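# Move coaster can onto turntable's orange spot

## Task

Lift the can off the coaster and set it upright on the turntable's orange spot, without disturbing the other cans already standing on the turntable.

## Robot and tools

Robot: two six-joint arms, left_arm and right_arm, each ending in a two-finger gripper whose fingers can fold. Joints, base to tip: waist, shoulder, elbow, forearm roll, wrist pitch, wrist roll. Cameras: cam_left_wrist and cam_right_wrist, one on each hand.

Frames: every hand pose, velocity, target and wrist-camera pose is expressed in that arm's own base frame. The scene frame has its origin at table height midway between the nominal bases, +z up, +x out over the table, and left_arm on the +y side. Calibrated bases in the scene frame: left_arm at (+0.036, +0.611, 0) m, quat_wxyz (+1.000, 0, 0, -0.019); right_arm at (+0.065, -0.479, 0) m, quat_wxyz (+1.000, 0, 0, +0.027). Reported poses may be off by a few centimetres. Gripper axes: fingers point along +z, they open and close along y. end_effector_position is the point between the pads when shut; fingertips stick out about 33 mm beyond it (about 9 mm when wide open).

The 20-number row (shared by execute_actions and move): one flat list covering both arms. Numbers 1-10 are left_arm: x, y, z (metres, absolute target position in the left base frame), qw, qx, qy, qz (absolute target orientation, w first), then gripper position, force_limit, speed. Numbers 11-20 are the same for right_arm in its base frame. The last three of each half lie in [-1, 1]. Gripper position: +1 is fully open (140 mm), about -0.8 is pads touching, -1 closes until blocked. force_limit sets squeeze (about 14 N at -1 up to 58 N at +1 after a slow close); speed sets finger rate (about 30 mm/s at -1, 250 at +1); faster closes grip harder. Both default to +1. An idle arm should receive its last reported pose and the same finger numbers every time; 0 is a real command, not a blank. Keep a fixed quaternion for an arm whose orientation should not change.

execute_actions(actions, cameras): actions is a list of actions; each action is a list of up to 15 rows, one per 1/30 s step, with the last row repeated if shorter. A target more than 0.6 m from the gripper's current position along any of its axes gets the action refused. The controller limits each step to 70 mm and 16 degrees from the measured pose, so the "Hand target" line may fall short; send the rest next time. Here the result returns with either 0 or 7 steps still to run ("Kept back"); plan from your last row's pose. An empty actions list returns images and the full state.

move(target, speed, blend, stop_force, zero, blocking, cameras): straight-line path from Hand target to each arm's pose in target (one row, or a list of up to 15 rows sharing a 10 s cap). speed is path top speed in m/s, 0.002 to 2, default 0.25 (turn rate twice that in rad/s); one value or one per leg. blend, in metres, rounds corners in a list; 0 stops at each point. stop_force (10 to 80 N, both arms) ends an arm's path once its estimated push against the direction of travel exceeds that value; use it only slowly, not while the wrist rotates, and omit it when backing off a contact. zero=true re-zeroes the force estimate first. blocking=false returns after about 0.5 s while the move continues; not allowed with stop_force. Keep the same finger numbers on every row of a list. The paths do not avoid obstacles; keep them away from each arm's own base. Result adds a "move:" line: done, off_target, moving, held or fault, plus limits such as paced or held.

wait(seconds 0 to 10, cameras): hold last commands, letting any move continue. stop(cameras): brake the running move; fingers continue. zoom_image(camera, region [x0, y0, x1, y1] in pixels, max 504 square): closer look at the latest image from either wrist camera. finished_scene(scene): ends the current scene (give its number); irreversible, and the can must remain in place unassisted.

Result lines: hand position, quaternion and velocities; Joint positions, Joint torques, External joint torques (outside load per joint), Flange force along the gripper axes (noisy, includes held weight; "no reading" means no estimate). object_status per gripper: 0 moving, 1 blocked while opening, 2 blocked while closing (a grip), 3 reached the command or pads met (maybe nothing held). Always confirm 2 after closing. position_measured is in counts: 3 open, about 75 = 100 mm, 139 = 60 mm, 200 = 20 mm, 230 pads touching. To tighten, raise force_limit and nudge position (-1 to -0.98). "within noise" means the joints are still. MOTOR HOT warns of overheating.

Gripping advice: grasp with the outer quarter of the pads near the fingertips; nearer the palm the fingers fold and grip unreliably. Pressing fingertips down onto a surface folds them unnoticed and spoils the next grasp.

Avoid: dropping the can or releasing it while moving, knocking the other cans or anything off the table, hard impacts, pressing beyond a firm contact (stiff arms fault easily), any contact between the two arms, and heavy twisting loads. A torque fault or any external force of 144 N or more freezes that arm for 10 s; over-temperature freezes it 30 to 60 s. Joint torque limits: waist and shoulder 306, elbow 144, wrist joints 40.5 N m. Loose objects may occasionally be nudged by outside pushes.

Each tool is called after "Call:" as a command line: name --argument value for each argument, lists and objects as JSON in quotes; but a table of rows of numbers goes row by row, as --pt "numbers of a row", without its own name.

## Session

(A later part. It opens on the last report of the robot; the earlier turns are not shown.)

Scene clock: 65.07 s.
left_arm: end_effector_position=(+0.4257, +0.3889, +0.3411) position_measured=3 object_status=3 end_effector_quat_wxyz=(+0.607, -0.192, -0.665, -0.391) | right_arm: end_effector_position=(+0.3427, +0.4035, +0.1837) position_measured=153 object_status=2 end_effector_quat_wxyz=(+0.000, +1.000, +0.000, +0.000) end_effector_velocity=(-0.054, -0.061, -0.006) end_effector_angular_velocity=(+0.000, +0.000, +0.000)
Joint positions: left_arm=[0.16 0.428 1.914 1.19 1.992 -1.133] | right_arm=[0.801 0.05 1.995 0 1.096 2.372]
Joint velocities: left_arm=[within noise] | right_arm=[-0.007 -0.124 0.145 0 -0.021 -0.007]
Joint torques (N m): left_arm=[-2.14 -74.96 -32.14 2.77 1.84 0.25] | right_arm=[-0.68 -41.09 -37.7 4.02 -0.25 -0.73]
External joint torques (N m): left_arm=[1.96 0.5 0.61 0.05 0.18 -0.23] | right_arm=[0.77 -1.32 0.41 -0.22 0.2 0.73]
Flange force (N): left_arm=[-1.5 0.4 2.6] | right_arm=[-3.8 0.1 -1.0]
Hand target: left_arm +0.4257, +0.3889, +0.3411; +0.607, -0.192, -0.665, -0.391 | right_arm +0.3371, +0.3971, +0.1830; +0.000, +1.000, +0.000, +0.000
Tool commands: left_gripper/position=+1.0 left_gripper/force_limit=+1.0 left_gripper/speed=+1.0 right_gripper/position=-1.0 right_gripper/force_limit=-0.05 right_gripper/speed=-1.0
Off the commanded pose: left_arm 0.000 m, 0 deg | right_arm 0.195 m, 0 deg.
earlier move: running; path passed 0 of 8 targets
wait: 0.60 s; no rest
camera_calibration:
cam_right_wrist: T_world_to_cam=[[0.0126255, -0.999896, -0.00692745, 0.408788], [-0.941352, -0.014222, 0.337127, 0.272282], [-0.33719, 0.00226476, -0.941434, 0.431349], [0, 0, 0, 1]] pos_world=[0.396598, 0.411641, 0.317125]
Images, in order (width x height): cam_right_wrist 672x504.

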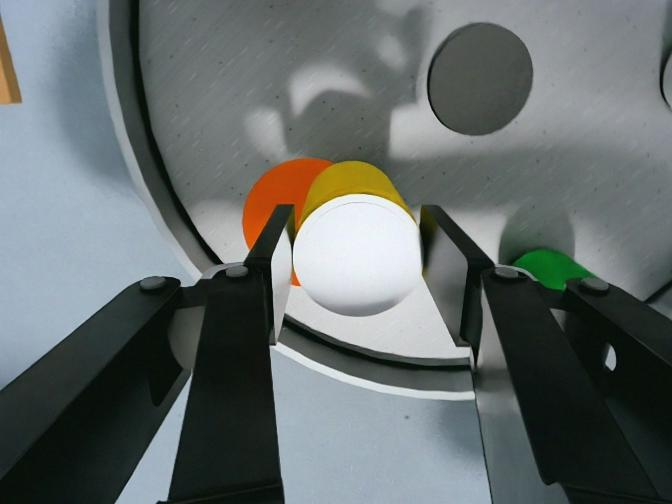

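Call:
move --pt "0.4257 0.3889 0.3411 -0.6067 0.1916 0.6650 0.3906 1 1 1 0.2972 0.2616 0.172 0 1 0 0 -1 -0.05 -1" --pt "0.4257 0.3889 0.3411 -0.6067 0.1916 0.6650 0.3906 1 1 1 0.3478 0.211 0.166 0 1 0 0 -1 -0.05 -1" --pt "0.4257 0.3889 0.3411 -0.6067 0.1916 0.6650 0.3906 1 1 1 0.4169 0.1925 0.163 0 1 0 0 -1 -0.05 -1" --pt "0.4257 0.3889 0.3411 -0.6067 0.1916 0.6650 0.3906 1 1 1 0.486 0.211 0.161 0 1 0 0 -1 -0.05 -1" --pt "0.4257 0.3889 0.3411 -0.6067 0.1916 0.6650 0.3906 1 1 1 0.5366 0.2616 0.16 0 1 0 0 -1 -0.05 -1" --pt "0.4257 0.3889 0.3411 -0.6067 0.1916 0.6650 0.3906 1 1 1 0.5551 0.3307 0.16 0 1 0 0 -1 -0.05 -1" --pt "0.4257 0.3889 0.3411 -0.6067 0.1916 0.6650 0.3906 1 1 1 0.5366 0.3998 0.16 0 1 0 0 -1 -0.05 -1" --pt "0.4257 0.3889 0.3411 -0.6067 0.1916 0.6650 0.3906 1 1 1 0.486 0.4504 0.16 0 1 0 0 -1 -0.05 -1" --speed '[0.07,0.082,0.082,0.082,0.082,0.082,0.082,0.082]' --blend 0.035 --blocking false --cameras '["cam_right_wrist"]'

Call:
wait --seconds 0.8 --cameras '["cam_right_wrist"]'

Scene clock: 66.37 s.
left_arm: end_effector_position=(+0.4257, +0.3889, +0.3411) position_measured=3 object_status=3 end_effector_quat_wxyz=(+0.607, -0.192, -0.665, -0.391) | right_arm: end_effector_position=(+0.2946, +0.3203, +0.1758) position_measured=153 object_status=2 end_effector_quat_wxyz=(+0.000, +1.000, +0.000, +0.000) end_effector_velocity=(+0.003, -0.070, -0.005) end_effector_angular_velocity=(+0.000, +0.000, -0.001)
Joint positions: left_arm=[0.16 0.428 1.914 1.19 1.992 -1.133] | right_arm=[0.748 -0.097 2.154 0 1.085 2.319]
Joint velocities: left_arm=[within noise] | right_arm=[-0.122 -0.08 0.08 -0.001 0 -0.122]
Joint torques (N m): left_arm=[-2.66 -75.06 -32.32 2.85 1.79 0.24] | right_arm=[0.43 -22.65 -37.26 3.97 -0.25 -0.21]
External joint torques (N m): left_arm=[2.42 0.52 0.76 -0.03 0.23 -0.23] | right_arm=[-0.39 -4.43 0.09 -0.18 0.2 0.21]
Flange force (N): left_arm=[-1.6 0.4 3.2] | right_arm=[-5.0 6.0 -4.3]
Hand target: left_arm +0.4257, +0.3889, +0.3411; +0.607, -0.192, -0.665, -0.391 | right_arm +0.2949, +0.3131, +0.1753; +0.000, +1.000, +0.000, +0.000
Tool commands: left_gripper/position=+1.0 left_gripper/force_limit=+1.0 left_gripper/speed=+1.0 right_gripper/position=-1.0 right_gripper/force_limit=-0.05 right_gripper/speed=-1.0
Off the commanded pose: left_arm 0.000 m, 0 deg | right_arm 0.232 m, 0 deg.
earlier move: replaced; path passed 0 of 8 targets
move: running; path passed 0 of 8 targets
camera_calibration:
cam_right_wrist: T_world_to_cam=[[0.0125325, -0.999898, -0.00689145, 0.326272], [-0.941396, -0.0141219, 0.337006, 0.22841], [-0.337069, 0.00226407, -0.941477, 0.407819], [0, 0, 0, 1]] pos_world=[0.348398, 0.328541, 0.309225]
Images, in order (width x height): cam_right_wrist 672x504.

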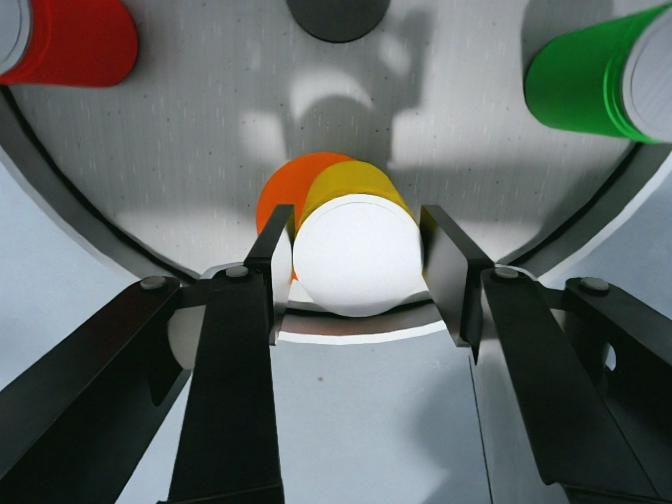

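Scene clock: 67.17 s.
left_arm: end_effector_position=(+0.4257, +0.3889, +0.3411) position_measured=3 object_status=3 end_effector_quat_wxyz=(+0.607, -0.192, -0.665, -0.391) | right_arm: end_effector_position=(+0.3017, +0.2657, +0.1720) position_measured=153 object_status=2 end_effector_quat_wxyz=(+0.000, +1.000, +0.000, +0.000) end_effector_velocity=(+0.027, -0.064, -0.006) end_effector_angular_velocity=(-0.001, +0.000, +0.001)
Joint positions: left_arm=[0.16 0.428 1.914 1.19 1.992 -1.133] | right_arm=[0.636 -0.152 2.208 0 1.086 2.208]
Joint velocities: left_arm=[within noise] | right_arm=[-0.169 -0.034 0.04 0 -0.005 -0.169]
Joint torques (N m): left_arm=[-2.39 -74.67 -32.05 2.8 1.83 0.19] | right_arm=[-0.36 -22.48 -38.77 4 -0.17 -0.72]
External joint torques (N m): left_arm=[2.44 -0.13 0.46 0 0.19 -0.18] | right_arm=[0.2 1.55 1.54 -0.21 0.1 0.72]
Flange force (N): left_arm=[-0.6 0.6 3.5] | right_arm=[-1.0 -2.2 3.2]
Hand target: left_arm +0.4257, +0.3889, +0.3411; +0.607, -0.192, -0.665, -0.391 | right_arm +0.3049, +0.2589, +0.1714; +0.000, +1.000, +0.000, +0.000
Tool commands: left_gripper/position=+1.0 left_gripper/force_limit=+1.0 left_gripper/speed=+1.0 right_gripper/position=-1.0 right_gripper/force_limit=-0.05 right_gripper/speed=-1.0
Off the commanded pose: left_arm 0.000 m, 0 deg | right_arm 0.261 m, 0 deg.
earlier move: running; path passed 0 of 8 targets
wait: 0.80 s; no rest
camera_calibration:
cam_right_wrist: T_world_to_cam=[[0.0124459, -0.999901, -0.00654381, 0.271486], [-0.941323, -0.0139237, 0.337221, 0.235551], [-0.337278, 0.00196281, -0.941403, 0.406926], [0, 0, 0, 1]] pos_world=[0.355598, 0.273941, 0.305425]
Images, in order (width x height): cam_right_wrist 672x504.

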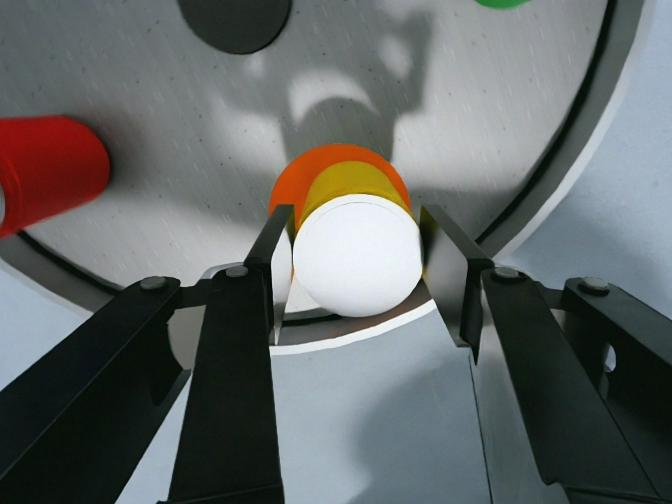

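Call:
move --pt "0.4257 0.3889 0.3411 -0.6067 0.1916 0.6650 0.3906 1 1 1 0.4169 0.1925 0.165 0 1 0 0 -1 -0.05 -1" --pt "0.4257 0.3889 0.3411 -0.6067 0.1916 0.6650 0.3906 1 1 1 0.486 0.211 0.162 0 1 0 0 -1 -0.05 -1" --pt "0.4257 0.3889 0.3411 -0.6067 0.1916 0.6650 0.3906 1 1 1 0.5366 0.2616 0.16 0 1 0 0 -1 -0.05 -1" --pt "0.4257 0.3889 0.3411 -0.6067 0.1916 0.6650 0.3906 1 1 1 0.5551 0.3307 0.159 0 1 0 0 -1 -0.05 -1" --pt "0.4257 0.3889 0.3411 -0.6067 0.1916 0.6650 0.3906 1 1 1 0.5366 0.3998 0.159 0 1 0 0 -1 -0.05 -1" --pt "0.4257 0.3889 0.3411 -0.6067 0.1916 0.6650 0.3906 1 1 1 0.486 0.4504 0.159 0 1 0 0 -1 -0.05 -1" --pt "0.4257 0.3889 0.3411 -0.6067 0.1916 0.6650 0.3906 1 1 1 0.4169 0.4689 0.159 0 1 0 0 -1 -0.05 -1" --speed '[0.074,0.082,0.082,0.082,0.082,0.082,0.082]' --blend 0.035 --blocking false

Call:
wait --seconds 0.8 --cameras '["cam_right_wrist"]'

Scene clock: 68.37 s.
left_arm: end_effector_position=(+0.4257, +0.3889, +0.3411) position_measured=3 object_status=3 end_effector_quat_wxyz=(+0.607, -0.192, -0.665, -0.391) | right_arm: end_effector_position=(+0.3700, +0.2091, +0.1662) position_measured=153 object_status=2 end_effector_quat_wxyz=(+0.000, +1.000, +0.000, +0.000) end_effector_velocity=(+0.069, -0.025, -0.002) end_effector_angular_velocity=(+0.000, +0.000, +0.001)
Joint positions: left_arm=[0.16 0.428 1.914 1.19 1.992 -1.133] | right_arm=[0.433 -0.106 2.182 0 1.066 2.004]
Joint velocities: left_arm=[within noise] | right_arm=[-0.122 0.086 -0.07 0 -0.015 -0.123]
Joint torques (N m): left_arm=[-2.6 -74.92 -32.15 2.79 1.92 0.23] | right_arm=[-2.68 -28.46 -36.98 3.91 -0.27 -0.1]
External joint torques (N m): left_arm=[2.75 0.37 0.63 0 0.1 -0.22] | right_arm=[2.74 2.79 0.43 -0.18 0.22 0.1]
Flange force (N): left_arm=[-1.6 0.9 3.8] | right_arm=[0.8 -8.1 2.7]
Hand target: left_arm +0.4257, +0.3889, +0.3411; +0.607, -0.192, -0.665, -0.391 | right_arm +0.3772, +0.2065, +0.1660; +0.000, +1.000, +0.000, +0.000
Tool commands: left_gripper/position=+1.0 left_gripper/force_limit=+1.0 left_gripper/speed=+1.0 right_gripper/position=-1.0 right_gripper/force_limit=-0.05 right_gripper/speed=-1.0
Off the commanded pose: left_arm 0.000 m, 0 deg | right_arm 0.264 m, 0 deg.
earlier move: replaced; path passed 1 of 8 targets
move: running; path passed 0 of 7 targets

Scene clock: 69.17 s.
left_arm: end_effector_position=(+0.4257, +0.3889, +0.3411) position_measured=3 object_status=3 end_effector_quat_wxyz=(+0.607, -0.192, -0.665, -0.391) | right_arm: end_effector_position=(+0.4275, +0.1977, +0.1645) position_measured=153 object_status=2 end_effector_quat_wxyz=(+0.000, +1.000, +0.000, +0.000) end_effector_velocity=(+0.076, +0.005, -0.003) end_effector_angular_velocity=(+0.000, +0.000, +0.000)
Joint positions: left_arm=[0.16 0.428 1.914 1.19 1.992 -1.133] | right_arm=[0.36 -0.027 2.113 0 1.056 1.931]
Joint velocities: left_arm=[within noise] | right_arm=[-0.047 0.12 -0.109 0 -0.01 -0.047]
Joint torques (N m): left_arm=[-2.14 -74.95 -32.51 2.81 1.79 0.13] | right_arm=[-1.17 -31.74 -36.32 3.96 0.02 0.27]
External joint torques (N m): left_arm=[2.27 0.45 1 -0.03 0.23 -0.12] | right_arm=[1.41 -1.8 -0.22 -0.22 -0.08 -0.27]
Flange force (N): left_arm=[-1.3 0.0 3.3] | right_arm=[-3.2 -1.2 -1.8]
Hand target: left_arm +0.4257, +0.3889, +0.3411; +0.607, -0.192, -0.665, -0.391 | right_arm +0.4354, +0.1984, +0.1642; +0.000, +1.000, +0.000, +0.000
Tool commands: left_gripper/position=+1.0 left_gripper/force_limit=+1.0 left_gripper/speed=+1.0 right_gripper/position=-1.0 right_gripper/force_limit=-0.05 right_gripper/speed=-1.0
Off the commanded pose: left_arm 0.000 m, 0 deg | right_arm 0.271 m, 0 deg.
earlier move: running; path passed 0 of 7 targets
wait: 0.80 s; no rest
camera_calibration:
cam_right_wrist: T_world_to_cam=[[0.0125926, -0.999896, -0.0070185, 0.201949], [-0.941427, -0.0142212, 0.336916, 0.355755], [-0.336981, 0.00236474, -0.941509, 0.442234], [0, 0, 0, 1]] pos_world=[0.481398, 0.205941, 0.297925]
Images, in order (width x height): cam_right_wrist 672x504.

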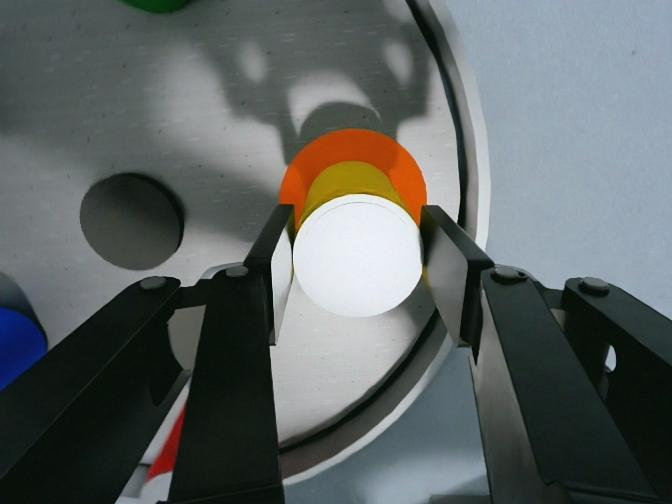

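Call:
wait --seconds 0.9 --cameras '["cam_right_wrist"]'

Scene clock: 70.40 s.
left_arm: end_effector_position=(+0.4257, +0.3889, +0.3411) position_measured=3 object_status=3 end_effector_quat_wxyz=(+0.607, -0.192, -0.665, -0.391) | right_arm: end_effector_position=(+0.5145, +0.2398, +0.1609) position_measured=153 object_status=2 end_effector_quat_wxyz=(+0.000, +1.000, +0.000, +0.000) end_effector_velocity=(+0.056, +0.059, -0.002) end_effector_angular_velocity=(+0.000, +0.000, +0.000)
Joint positions: left_arm=[0.16 0.428 1.914 1.19 1.992 -1.133] | right_arm=[0.375 0.128 1.955 0 1.058 1.946]
Joint velocities: left_arm=[within noise] | right_arm=[0.06 0.117 -0.132 0 0.015 0.06]
Joint torques (N m): left_arm=[-3.08 -74.5 -32.21 2.85 1.91 0.23] | right_arm=[3.55 -46.47 -38.17 3.94 -0.04 -0.02]
External joint torques (N m): left_arm=[3.03 0.43 0.78 -0.06 0.1 -0.22] | right_arm=[-3.38 -3.25 1.62 -0.21 -0.01 0.02]
Flange force (N): left_arm=[-1.8 0.8 4.2] | right_arm=[-4.9 8.8 -1.0]
Hand target: left_arm +0.4257, +0.3889, +0.3411; +0.607, -0.192, -0.665, -0.391 | right_arm +0.5197, +0.2456, +0.1607; +0.000, +1.000, +0.000, +0.000
Tool commands: left_gripper/position=+1.0 left_gripper/force_limit=+1.0 left_gripper/speed=+1.0 right_gripper/position=-1.0 right_gripper/force_limit=-0.05 right_gripper/speed=-1.0
Off the commanded pose: left_arm 0.000 m, 0 deg | right_arm 0.249 m, 0 deg.
earlier move: running; path passed 2 of 7 targets
wait: 0.90 s; no rest
camera_calibration:
cam_right_wrist: T_world_to_cam=[[0.0126171, -0.999894, -0.00724172, 0.242876], [-0.941395, -0.0143197, 0.337001, 0.439356], [-0.337069, 0.00256534, -0.941476, 0.46802], [0, 0, 0, 1]] pos_world=[0.568298, 0.247941, 0.294325]
Images, in order (width x height): cam_right_wrist 672x504.

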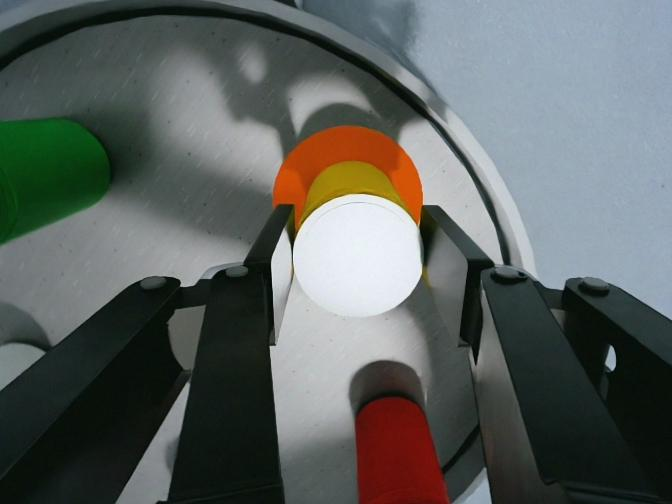

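Call:
move --pt "0.4257 0.3889 0.3411 -0.6067 0.1916 0.6650 0.3906 1 1 1 0.5366 0.3998 0.157 0 1 0 0 -1 -0.05 -1" --pt "0.4257 0.3889 0.3411 -0.6067 0.1916 0.6650 0.3906 1 1 1 0.486 0.4504 0.154 0 1 0 0 -1 -0.05 -1" --pt "0.4257 0.3889 0.3411 -0.6067 0.1916 0.6650 0.3906 1 1 1 0.4169 0.4689 0.152 0 1 0 0 -1 -0.05 -1" --pt "0.4257 0.3889 0.3411 -0.6067 0.1916 0.6650 0.3906 1 1 1 0.3478 0.4504 0.152 0 1 0 0 -1 -0.05 -1" --pt "0.4257 0.3889 0.3411 -0.6067 0.1916 0.6650 0.3906 1 1 1 0.2972 0.3998 0.152 0 1 0 0 -1 -0.05 -1" --pt "0.4257 0.3889 0.3411 -0.6067 0.1916 0.6650 0.3906 1 1 1 0.2787 0.3307 0.152 0 1 0 0 -1 -0.05 -1" --pt "0.4257 0.3889 0.3411 -0.6067 0.1916 0.6650 0.3906 1 1 1 0.2972 0.2616 0.152 0 1 0 0 -1 -0.05 -1" --speed '[0.084,0.084,0.082,0.082,0.082,0.082,0.082]' --blend 0.035 --blocking false

Call:
wait --seconds 0.5 --cameras '["cam_right_wrist"]'

Scene clock: 71.90 s.
left_arm: end_effector_position=(+0.4257, +0.3889, +0.3411) position_measured=3 object_status=3 end_effector_quat_wxyz=(+0.607, -0.192, -0.665, -0.391) | right_arm: end_effector_position=(+0.5448, +0.3517, +0.1584) position_measured=153 object_status=2 end_effector_quat_wxyz=(+0.000, +1.000, +0.000, +0.000) end_effector_velocity=(-0.015, +0.083, -0.003) end_effector_angular_velocity=(-0.001, +0.001, -0.001)
Joint positions: left_arm=[0.16 0.428 1.914 1.19 1.992 -1.133] | right_arm=[0.52 0.251 1.808 0 1.082 2.091]
Joint velocities: left_arm=[within noise] | right_arm=[0.122 0.05 -0.06 0 0.011 0.123]
Joint torques (N m): left_arm=[-2.02 -74.76 -32.05 2.82 1.86 0.3] | right_arm=[2.53 -62.32 -38.29 3.97 -0.47 0.03]
External joint torques (N m): left_arm=[2.1 0.21 0.52 -0.02 0.17 -0.29] | right_arm=[-2.69 -0.2 1.25 -0.2 0.42 -0.03]
Flange force (N): left_arm=[-1.2 0.3 2.9] | right_arm=[0.0 5.0 0.4]
Hand target: left_arm +0.4257, +0.3889, +0.3411; +0.607, -0.192, -0.665, -0.391 | right_arm +0.5434, +0.3597, +0.1581; +0.000, +1.000, +0.000, +0.000
Tool commands: left_gripper/position=+1.0 left_gripper/force_limit=+1.0 left_gripper/speed=+1.0 right_gripper/position=-1.0 right_gripper/force_limit=-0.05 right_gripper/speed=-1.0
Off the commanded pose: left_arm 0.000 m, 0 deg | right_arm 0.264 m, 0 deg.
earlier move: replaced; path passed 3 of 7 targets
move: running; path passed 0 of 7 targets

Scene clock: 72.40 s.
left_arm: end_effector_position=(+0.4257, +0.3889, +0.3411) position_measured=3 object_status=3 end_effector_quat_wxyz=(+0.607, -0.192, -0.665, -0.391) | right_arm: end_effector_position=(+0.5345, +0.3914, +0.1571) position_measured=153 object_status=2 end_effector_quat_wxyz=(+0.000, +1.000, +0.000, +0.000) end_effector_velocity=(-0.032, +0.073, -0.003) end_effector_angular_velocity=(+0.000, +0.000, +0.000)
Joint positions: left_arm=[0.16 0.428 1.914 1.19 1.992 -1.133] | right_arm=[0.58 0.272 1.782 0 1.087 2.151]
Joint velocities: left_arm=[within noise] | right_arm=[0.119 0.027 -0.031 0 0.004 0.119]
Joint torques (N m): left_arm=[-2.38 -74.53 -32.27 2.75 1.87 0.26] | right_arm=[0.13 -61.66 -38.22 3.94 -0.78 -0.88]
External joint torques (N m): left_arm=[2.48 0.47 0.86 0.03 0.14 -0.25] | right_arm=[0.05 -3.45 1.34 -0.17 0.75 0.88]
Flange force (N): left_arm=[-1.6 0.3 3.6] | right_arm=[-6.7 3.1 -2.6]
Hand target: left_arm +0.4257, +0.3889, +0.3411; +0.607, -0.192, -0.665, -0.391 | right_arm +0.5312, +0.3985, +0.1568; +0.000, +1.000, +0.000, +0.000
Tool commands: left_gripper/position=+1.0 left_gripper/force_limit=+1.0 left_gripper/speed=+1.0 right_gripper/position=-1.0 right_gripper/force_limit=-0.05 right_gripper/speed=-1.0
Off the commanded pose: left_arm 0.000 m, 0 deg | right_arm 0.271 m, 0 deg.
earlier move: running; path passed 0 of 7 targets
wait: 0.50 s; no rest
camera_calibration:
cam_right_wrist: T_world_to_cam=[[0.0127107, -0.999893, -0.00727729, 0.394235], [-0.941362, -0.01442, 0.337089, 0.461632], [-0.337158, 0.00256594, -0.941445, 0.470837], [0, 0, 0, 1]] pos_world=[0.588298, 0.399641, 0.290525]
Images, in order (width x height): cam_right_wrist 672x504.

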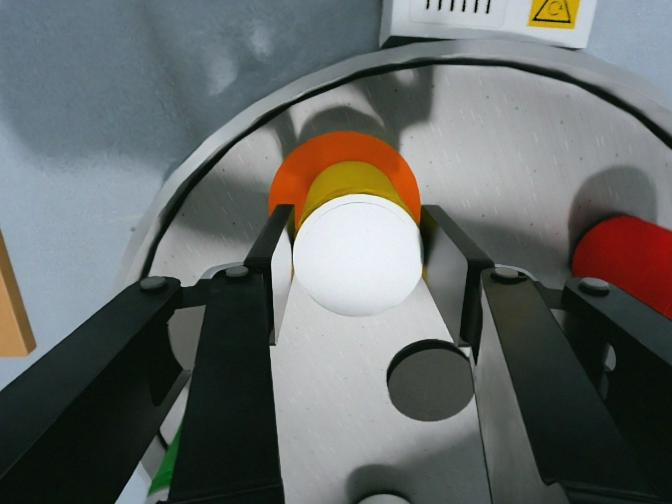

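Call:
wait --seconds 0.8 --cameras '["cam_right_wrist"]'

Scene clock: 73.53 s.
left_arm: end_effector_position=(+0.4257, +0.3889, +0.3411) position_measured=3 object_status=3 end_effector_quat_wxyz=(+0.607, -0.192, -0.665, -0.391) | right_arm: end_effector_position=(+0.4697, +0.4533, +0.1536) position_measured=153 object_status=2 end_effector_quat_wxyz=(+0.000, +1.000, +0.000, +0.000) end_effector_velocity=(-0.072, +0.031, -0.002) end_effector_angular_velocity=(+0.000, +0.000, -0.001)
Joint positions: left_arm=[0.16 0.428 1.914 1.19 1.992 -1.133] | right_arm=[0.715 0.261 1.805 0 1.076 2.285]
Joint velocities: left_arm=[within noise] | right_arm=[0.108 -0.044 0.062 0 -0.019 0.11]
Joint torques (N m): left_arm=[-2.87 -74.65 -32.49 2.74 1.82 0.23] | right_arm=[-1.11 -46.68 -24.09 3.3 0.43 -0.56]
External joint torques (N m): left_arm=[3 0.04 0.94 0.05 0.2 -0.21] | right_arm=[0.89 -17.84 -13.05 0.47 -0.47 0.56]
Flange force (N): left_arm=[-1.1 0.3 4.6] | right_arm=[-2.2 -1.0 -26.1]
Hand target: left_arm +0.4257, +0.3889, +0.3411; +0.607, -0.192, -0.665, -0.391 | right_arm +0.4623, +0.4563, +0.1533; +0.000, +1.000, +0.000, +0.000
Tool commands: left_gripper/position=+1.0 left_gripper/force_limit=+1.0 left_gripper/speed=+1.0 right_gripper/position=-1.0 right_gripper/force_limit=-0.05 right_gripper/speed=-1.0
Off the commanded pose: left_arm 0.000 m, 0 deg | right_arm 0.258 m, 0 deg.
earlier move: running; path passed 1 of 7 targets
wait: 0.80 s; no rest
camera_calibration:
cam_right_wrist: T_world_to_cam=[[0.0127439, -0.999893, -0.00718501, 0.456881], [-0.941319, -0.0144204, 0.337211, 0.402774], [-0.337279, 0.00246601, -0.941402, 0.445572], [0, 0, 0, 1]] pos_world=[0.523598, 0.461541, 0.286924]
Images, in order (width x height): cam_right_wrist 672x504.

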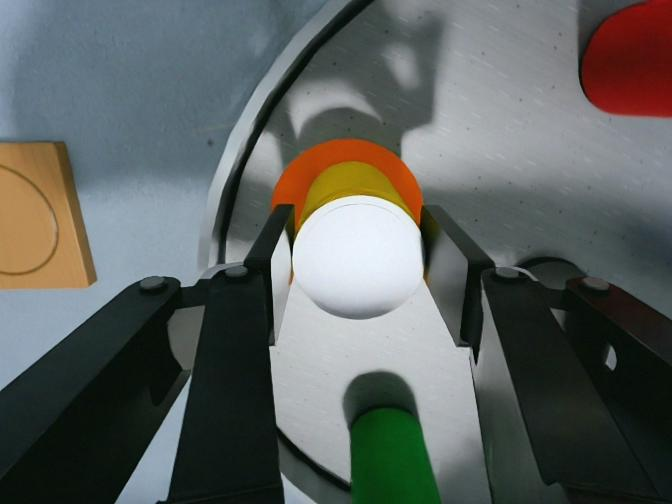

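Call:
move --pt "0.4257 0.3889 0.3411 -0.6067 0.1916 0.6650 0.3906 1 1 1 0.3478 0.4504 0.153 0 1 0 0 0.1 -0.05 0" --pt "0.4257 0.3889 0.3411 -0.6067 0.1916 0.6650 0.3906 1 1 1 0.2972 0.3998 0.16 0 1 0 0 0.1 -0.05 0" --pt "0.4257 0.3889 0.3411 -0.6067 0.1916 0.6650 0.3906 1 1 1 0.2787 0.3307 0.22 0 1 0 0 0.1 -0.05 0" --pt "0.4257 0.3889 0.3411 -0.6067 0.1916 0.6650 0.3906 1 1 1 0.2972 0.2616 0.29 0 1 0 0 0.1 -0.05 0" --speed '[0.082,0.083,0.11,0.13]' --blend 0.03 --blocking false --cameras '["cam_right_wrist"]'

Call:
wait --seconds 1.0 --cameras '["cam_right_wrist"]'

Scene clock: 74.60 s.
left_arm: end_effector_position=(+0.4257, +0.3889, +0.3411) position_measured=3 object_status=3 end_effector_quat_wxyz=(+0.607, -0.192, -0.665, -0.391) | right_arm: end_effector_position=(+0.3852, +0.4581, +0.1525) position_measured=117 object_status=0 end_effector_quat_wxyz=(+0.000, +1.000, +0.000, +0.000) end_effector_velocity=(-0.080, -0.017, +0.001) end_effector_angular_velocity=(+0.000, -0.001, -0.001)
Joint positions: left_arm=[0.16 0.428 1.914 1.19 1.992 -1.133] | right_arm=[0.814 0.182 1.908 0 1.052 2.385]
Joint velocities: left_arm=[within noise] | right_arm=[0.078 -0.097 0.117 0 -0.02 0.079]
Joint torques (N m): left_arm=[-2.63 -74.82 -32.21 2.82 1.94 0.21] | right_arm=[-0.56 -53.62 -37.21 3.9 -0.48 -0.2]
External joint torques (N m): left_arm=[3.01 0.64 0.8 -0.06 0.08 -0.2] | right_arm=[0.26 -1.6 0.68 -0.19 0.43 0.2]
Flange force (N): left_arm=[-2.1 0.9 4.1] | right_arm=[-2.8 2.1 -1.5]
Hand target: left_arm +0.4257, +0.3889, +0.3411; +0.607, -0.192, -0.665, -0.391 | right_arm +0.3776, +0.4565, +0.1526; +0.000, +1.000, +0.000, +0.000
Tool commands: left_gripper/position=+1.0 left_gripper/force_limit=+1.0 left_gripper/speed=+1.0 right_gripper/position=+0.1 right_gripper/force_limit=-0.05 right_gripper/speed=+0.0
Off the commanded pose: left_arm 0.000 m, 0 deg | right_arm 0.255 m, 0 deg.
earlier move: replaced; path passed 2 of 7 targets
move: running; path passed 0 of 4 targets
camera_calibration:
cam_right_wrist: T_world_to_cam=[[0.0126843, -0.999895, -0.00705677, 0.462741], [-0.941319, -0.0143211, 0.337213, 0.323499], [-0.337279, 0.00236537, -0.941402, 0.416132], [0, 0, 0, 1]] pos_world=[0.438998, 0.466341, 0.285925]
Images, in order (width x height): cam_right_wrist 672x504.

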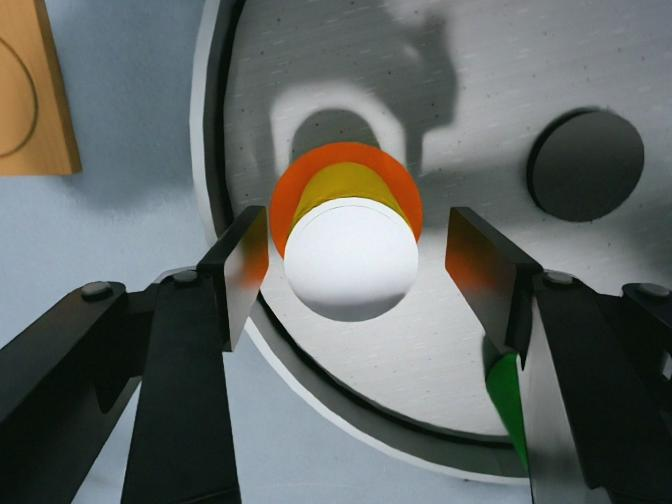

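Scene clock: 75.60 s.
left_arm: end_effector_position=(+0.4257, +0.3889, +0.3411) position_measured=3 object_status=3 end_effector_quat_wxyz=(+0.607, -0.192, -0.665, -0.391) | right_arm: end_effector_position=(+0.3169, +0.4195, +0.1572) position_measured=117 object_status=3 end_effector_quat_wxyz=(+0.000, +1.000, +0.000, +0.000) end_effector_velocity=(-0.058, -0.059, +0.008) end_effector_angular_velocity=(-0.001, +0.001, -0.001)
Joint positions: left_arm=[0.16 0.428 1.914 1.19 1.992 -1.133] | right_arm=[0.858 0.067 2.031 0 1.043 2.429]
Joint velocities: left_arm=[within noise] | right_arm=[0.011 -0.135 0.13 0 0.006 0.012]
Joint torques (N m): left_arm=[-2.22 -74.79 -32.42 2.75 1.82 0.18] | right_arm=[1.44 -44.36 -34.69 3.91 -0.15 0.11]
External joint torques (N m): left_arm=[2.32 0.04 0.87 0.04 0.2 -0.17] | right_arm=[-1.44 1.13 -1.46 -0.23 0.12 -0.11]
Flange force (N): left_arm=[-0.8 0.0 3.6] | right_arm=[4.8 -1.5 -0.8]
Hand target: left_arm +0.4257, +0.3889, +0.3411; +0.607, -0.192, -0.665, -0.391 | right_arm +0.3111, +0.4136, +0.1580; +0.000, +1.000, +0.000, +0.000
Tool commands: left_gripper/position=+1.0 left_gripper/force_limit=+1.0 left_gripper/speed=+1.0 right_gripper/position=+0.1 right_gripper/force_limit=-0.05 right_gripper/speed=+0.0
Off the commanded pose: left_arm 0.000 m, 0 deg | right_arm 0.207 m, 0 deg.
earlier move: running; path passed 1 of 4 targets
wait: 1.00 s; no rest
camera_calibration:
cam_right_wrist: T_world_to_cam=[[0.0125837, -0.999894, -0.00733457, 0.425063], [-0.941427, -0.0143192, 0.336911, 0.257194], [-0.336981, 0.00266538, -0.941508, 0.397404], [0, 0, 0, 1]] pos_world=[0.370698, 0.427641, 0.290625]
Images, in order (width x height): cam_right_wrist 672x504.

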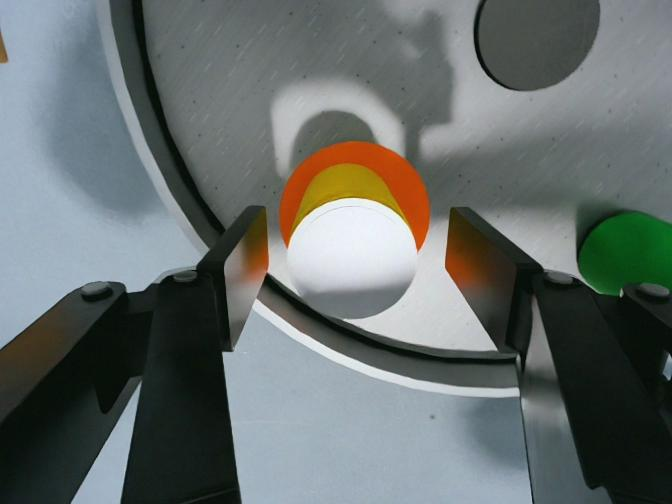

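Call:
wait --seconds 1.6 --cameras '["cam_right_wrist"]'

Scene clock: 77.53 s.
left_arm: end_effector_position=(+0.4257, +0.3889, +0.3411) position_measured=3 object_status=3 end_effector_quat_wxyz=(+0.607, -0.192, -0.665, -0.391) | right_arm: end_effector_position=(+0.2961, +0.2654, +0.2862) position_measured=117 object_status=3 end_effector_quat_wxyz=(+0.000, +1.000, +0.000, +0.000) end_effector_velocity=(+0.016, -0.059, +0.060) end_effector_angular_velocity=(+0.000, +0.000, +0.003)
Joint positions: left_arm=[0.16 0.428 1.914 1.19 1.992 -1.133] | right_arm=[0.644 -0.238 2.055 -0.001 1.324 2.216]
Joint velocities: left_arm=[within noise] | right_arm=[-0.145 -0.075 -0.056 0 0.131 -0.148]
Joint torques (N m): left_arm=[-2.89 -74.74 -32.31 2.77 1.85 0.28] | right_arm=[-1.72 -8.69 -37.99 4.21 -0.52 -0.17]
External joint torques (N m): left_arm=[3.13 0.36 0.83 0.01 0.17 -0.27] | right_arm=[3.69 -2.89 -0.04 -0.2 0.41 0.17]
Flange force (N): left_arm=[-1.7 0.7 4.4] | right_arm=[-9.8 -4.3 -2.1]
Hand target: left_arm +0.4257, +0.3889, +0.3411; +0.607, -0.192, -0.665, -0.391 | right_arm +0.2971, +0.2617, +0.2899; +0.000, +1.000, +0.000, +0.000
Tool commands: left_gripper/position=+1.0 left_gripper/force_limit=+1.0 left_gripper/speed=+1.0 right_gripper/position=+0.1 right_gripper/force_limit=-0.05 right_gripper/speed=+0.0
Off the commanded pose: left_arm 0.000 m, 0 deg | right_arm 0.005 m, 0 deg.
earlier move: running
wait: 1.60 s; no rest
camera_calibration:
cam_right_wrist: T_world_to_cam=[[0.0123479, -0.999901, -0.00681605, 0.272153], [-0.94158, -0.0139216, 0.336501, 0.192062], [-0.336562, 0.00226277, -0.941659, 0.512288], [0, 0, 0, 1]] pos_world=[0.349898, 0.273641, 0.419626]
Images, in order (width x height): cam_right_wrist 672x504.

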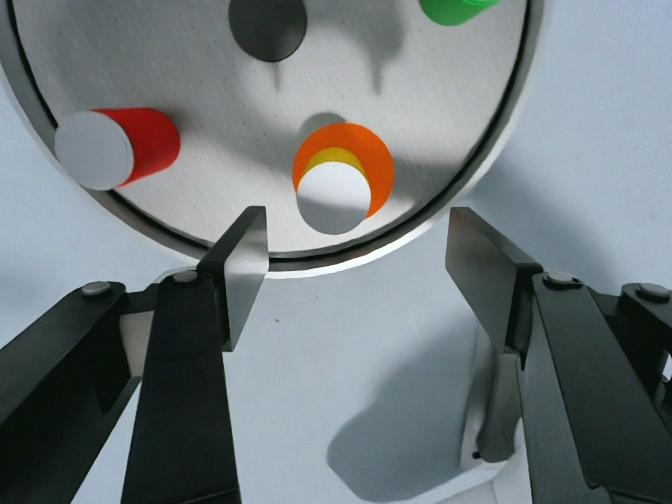

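Call:
finished_scene --scene 1

The scene is finished: the task was done.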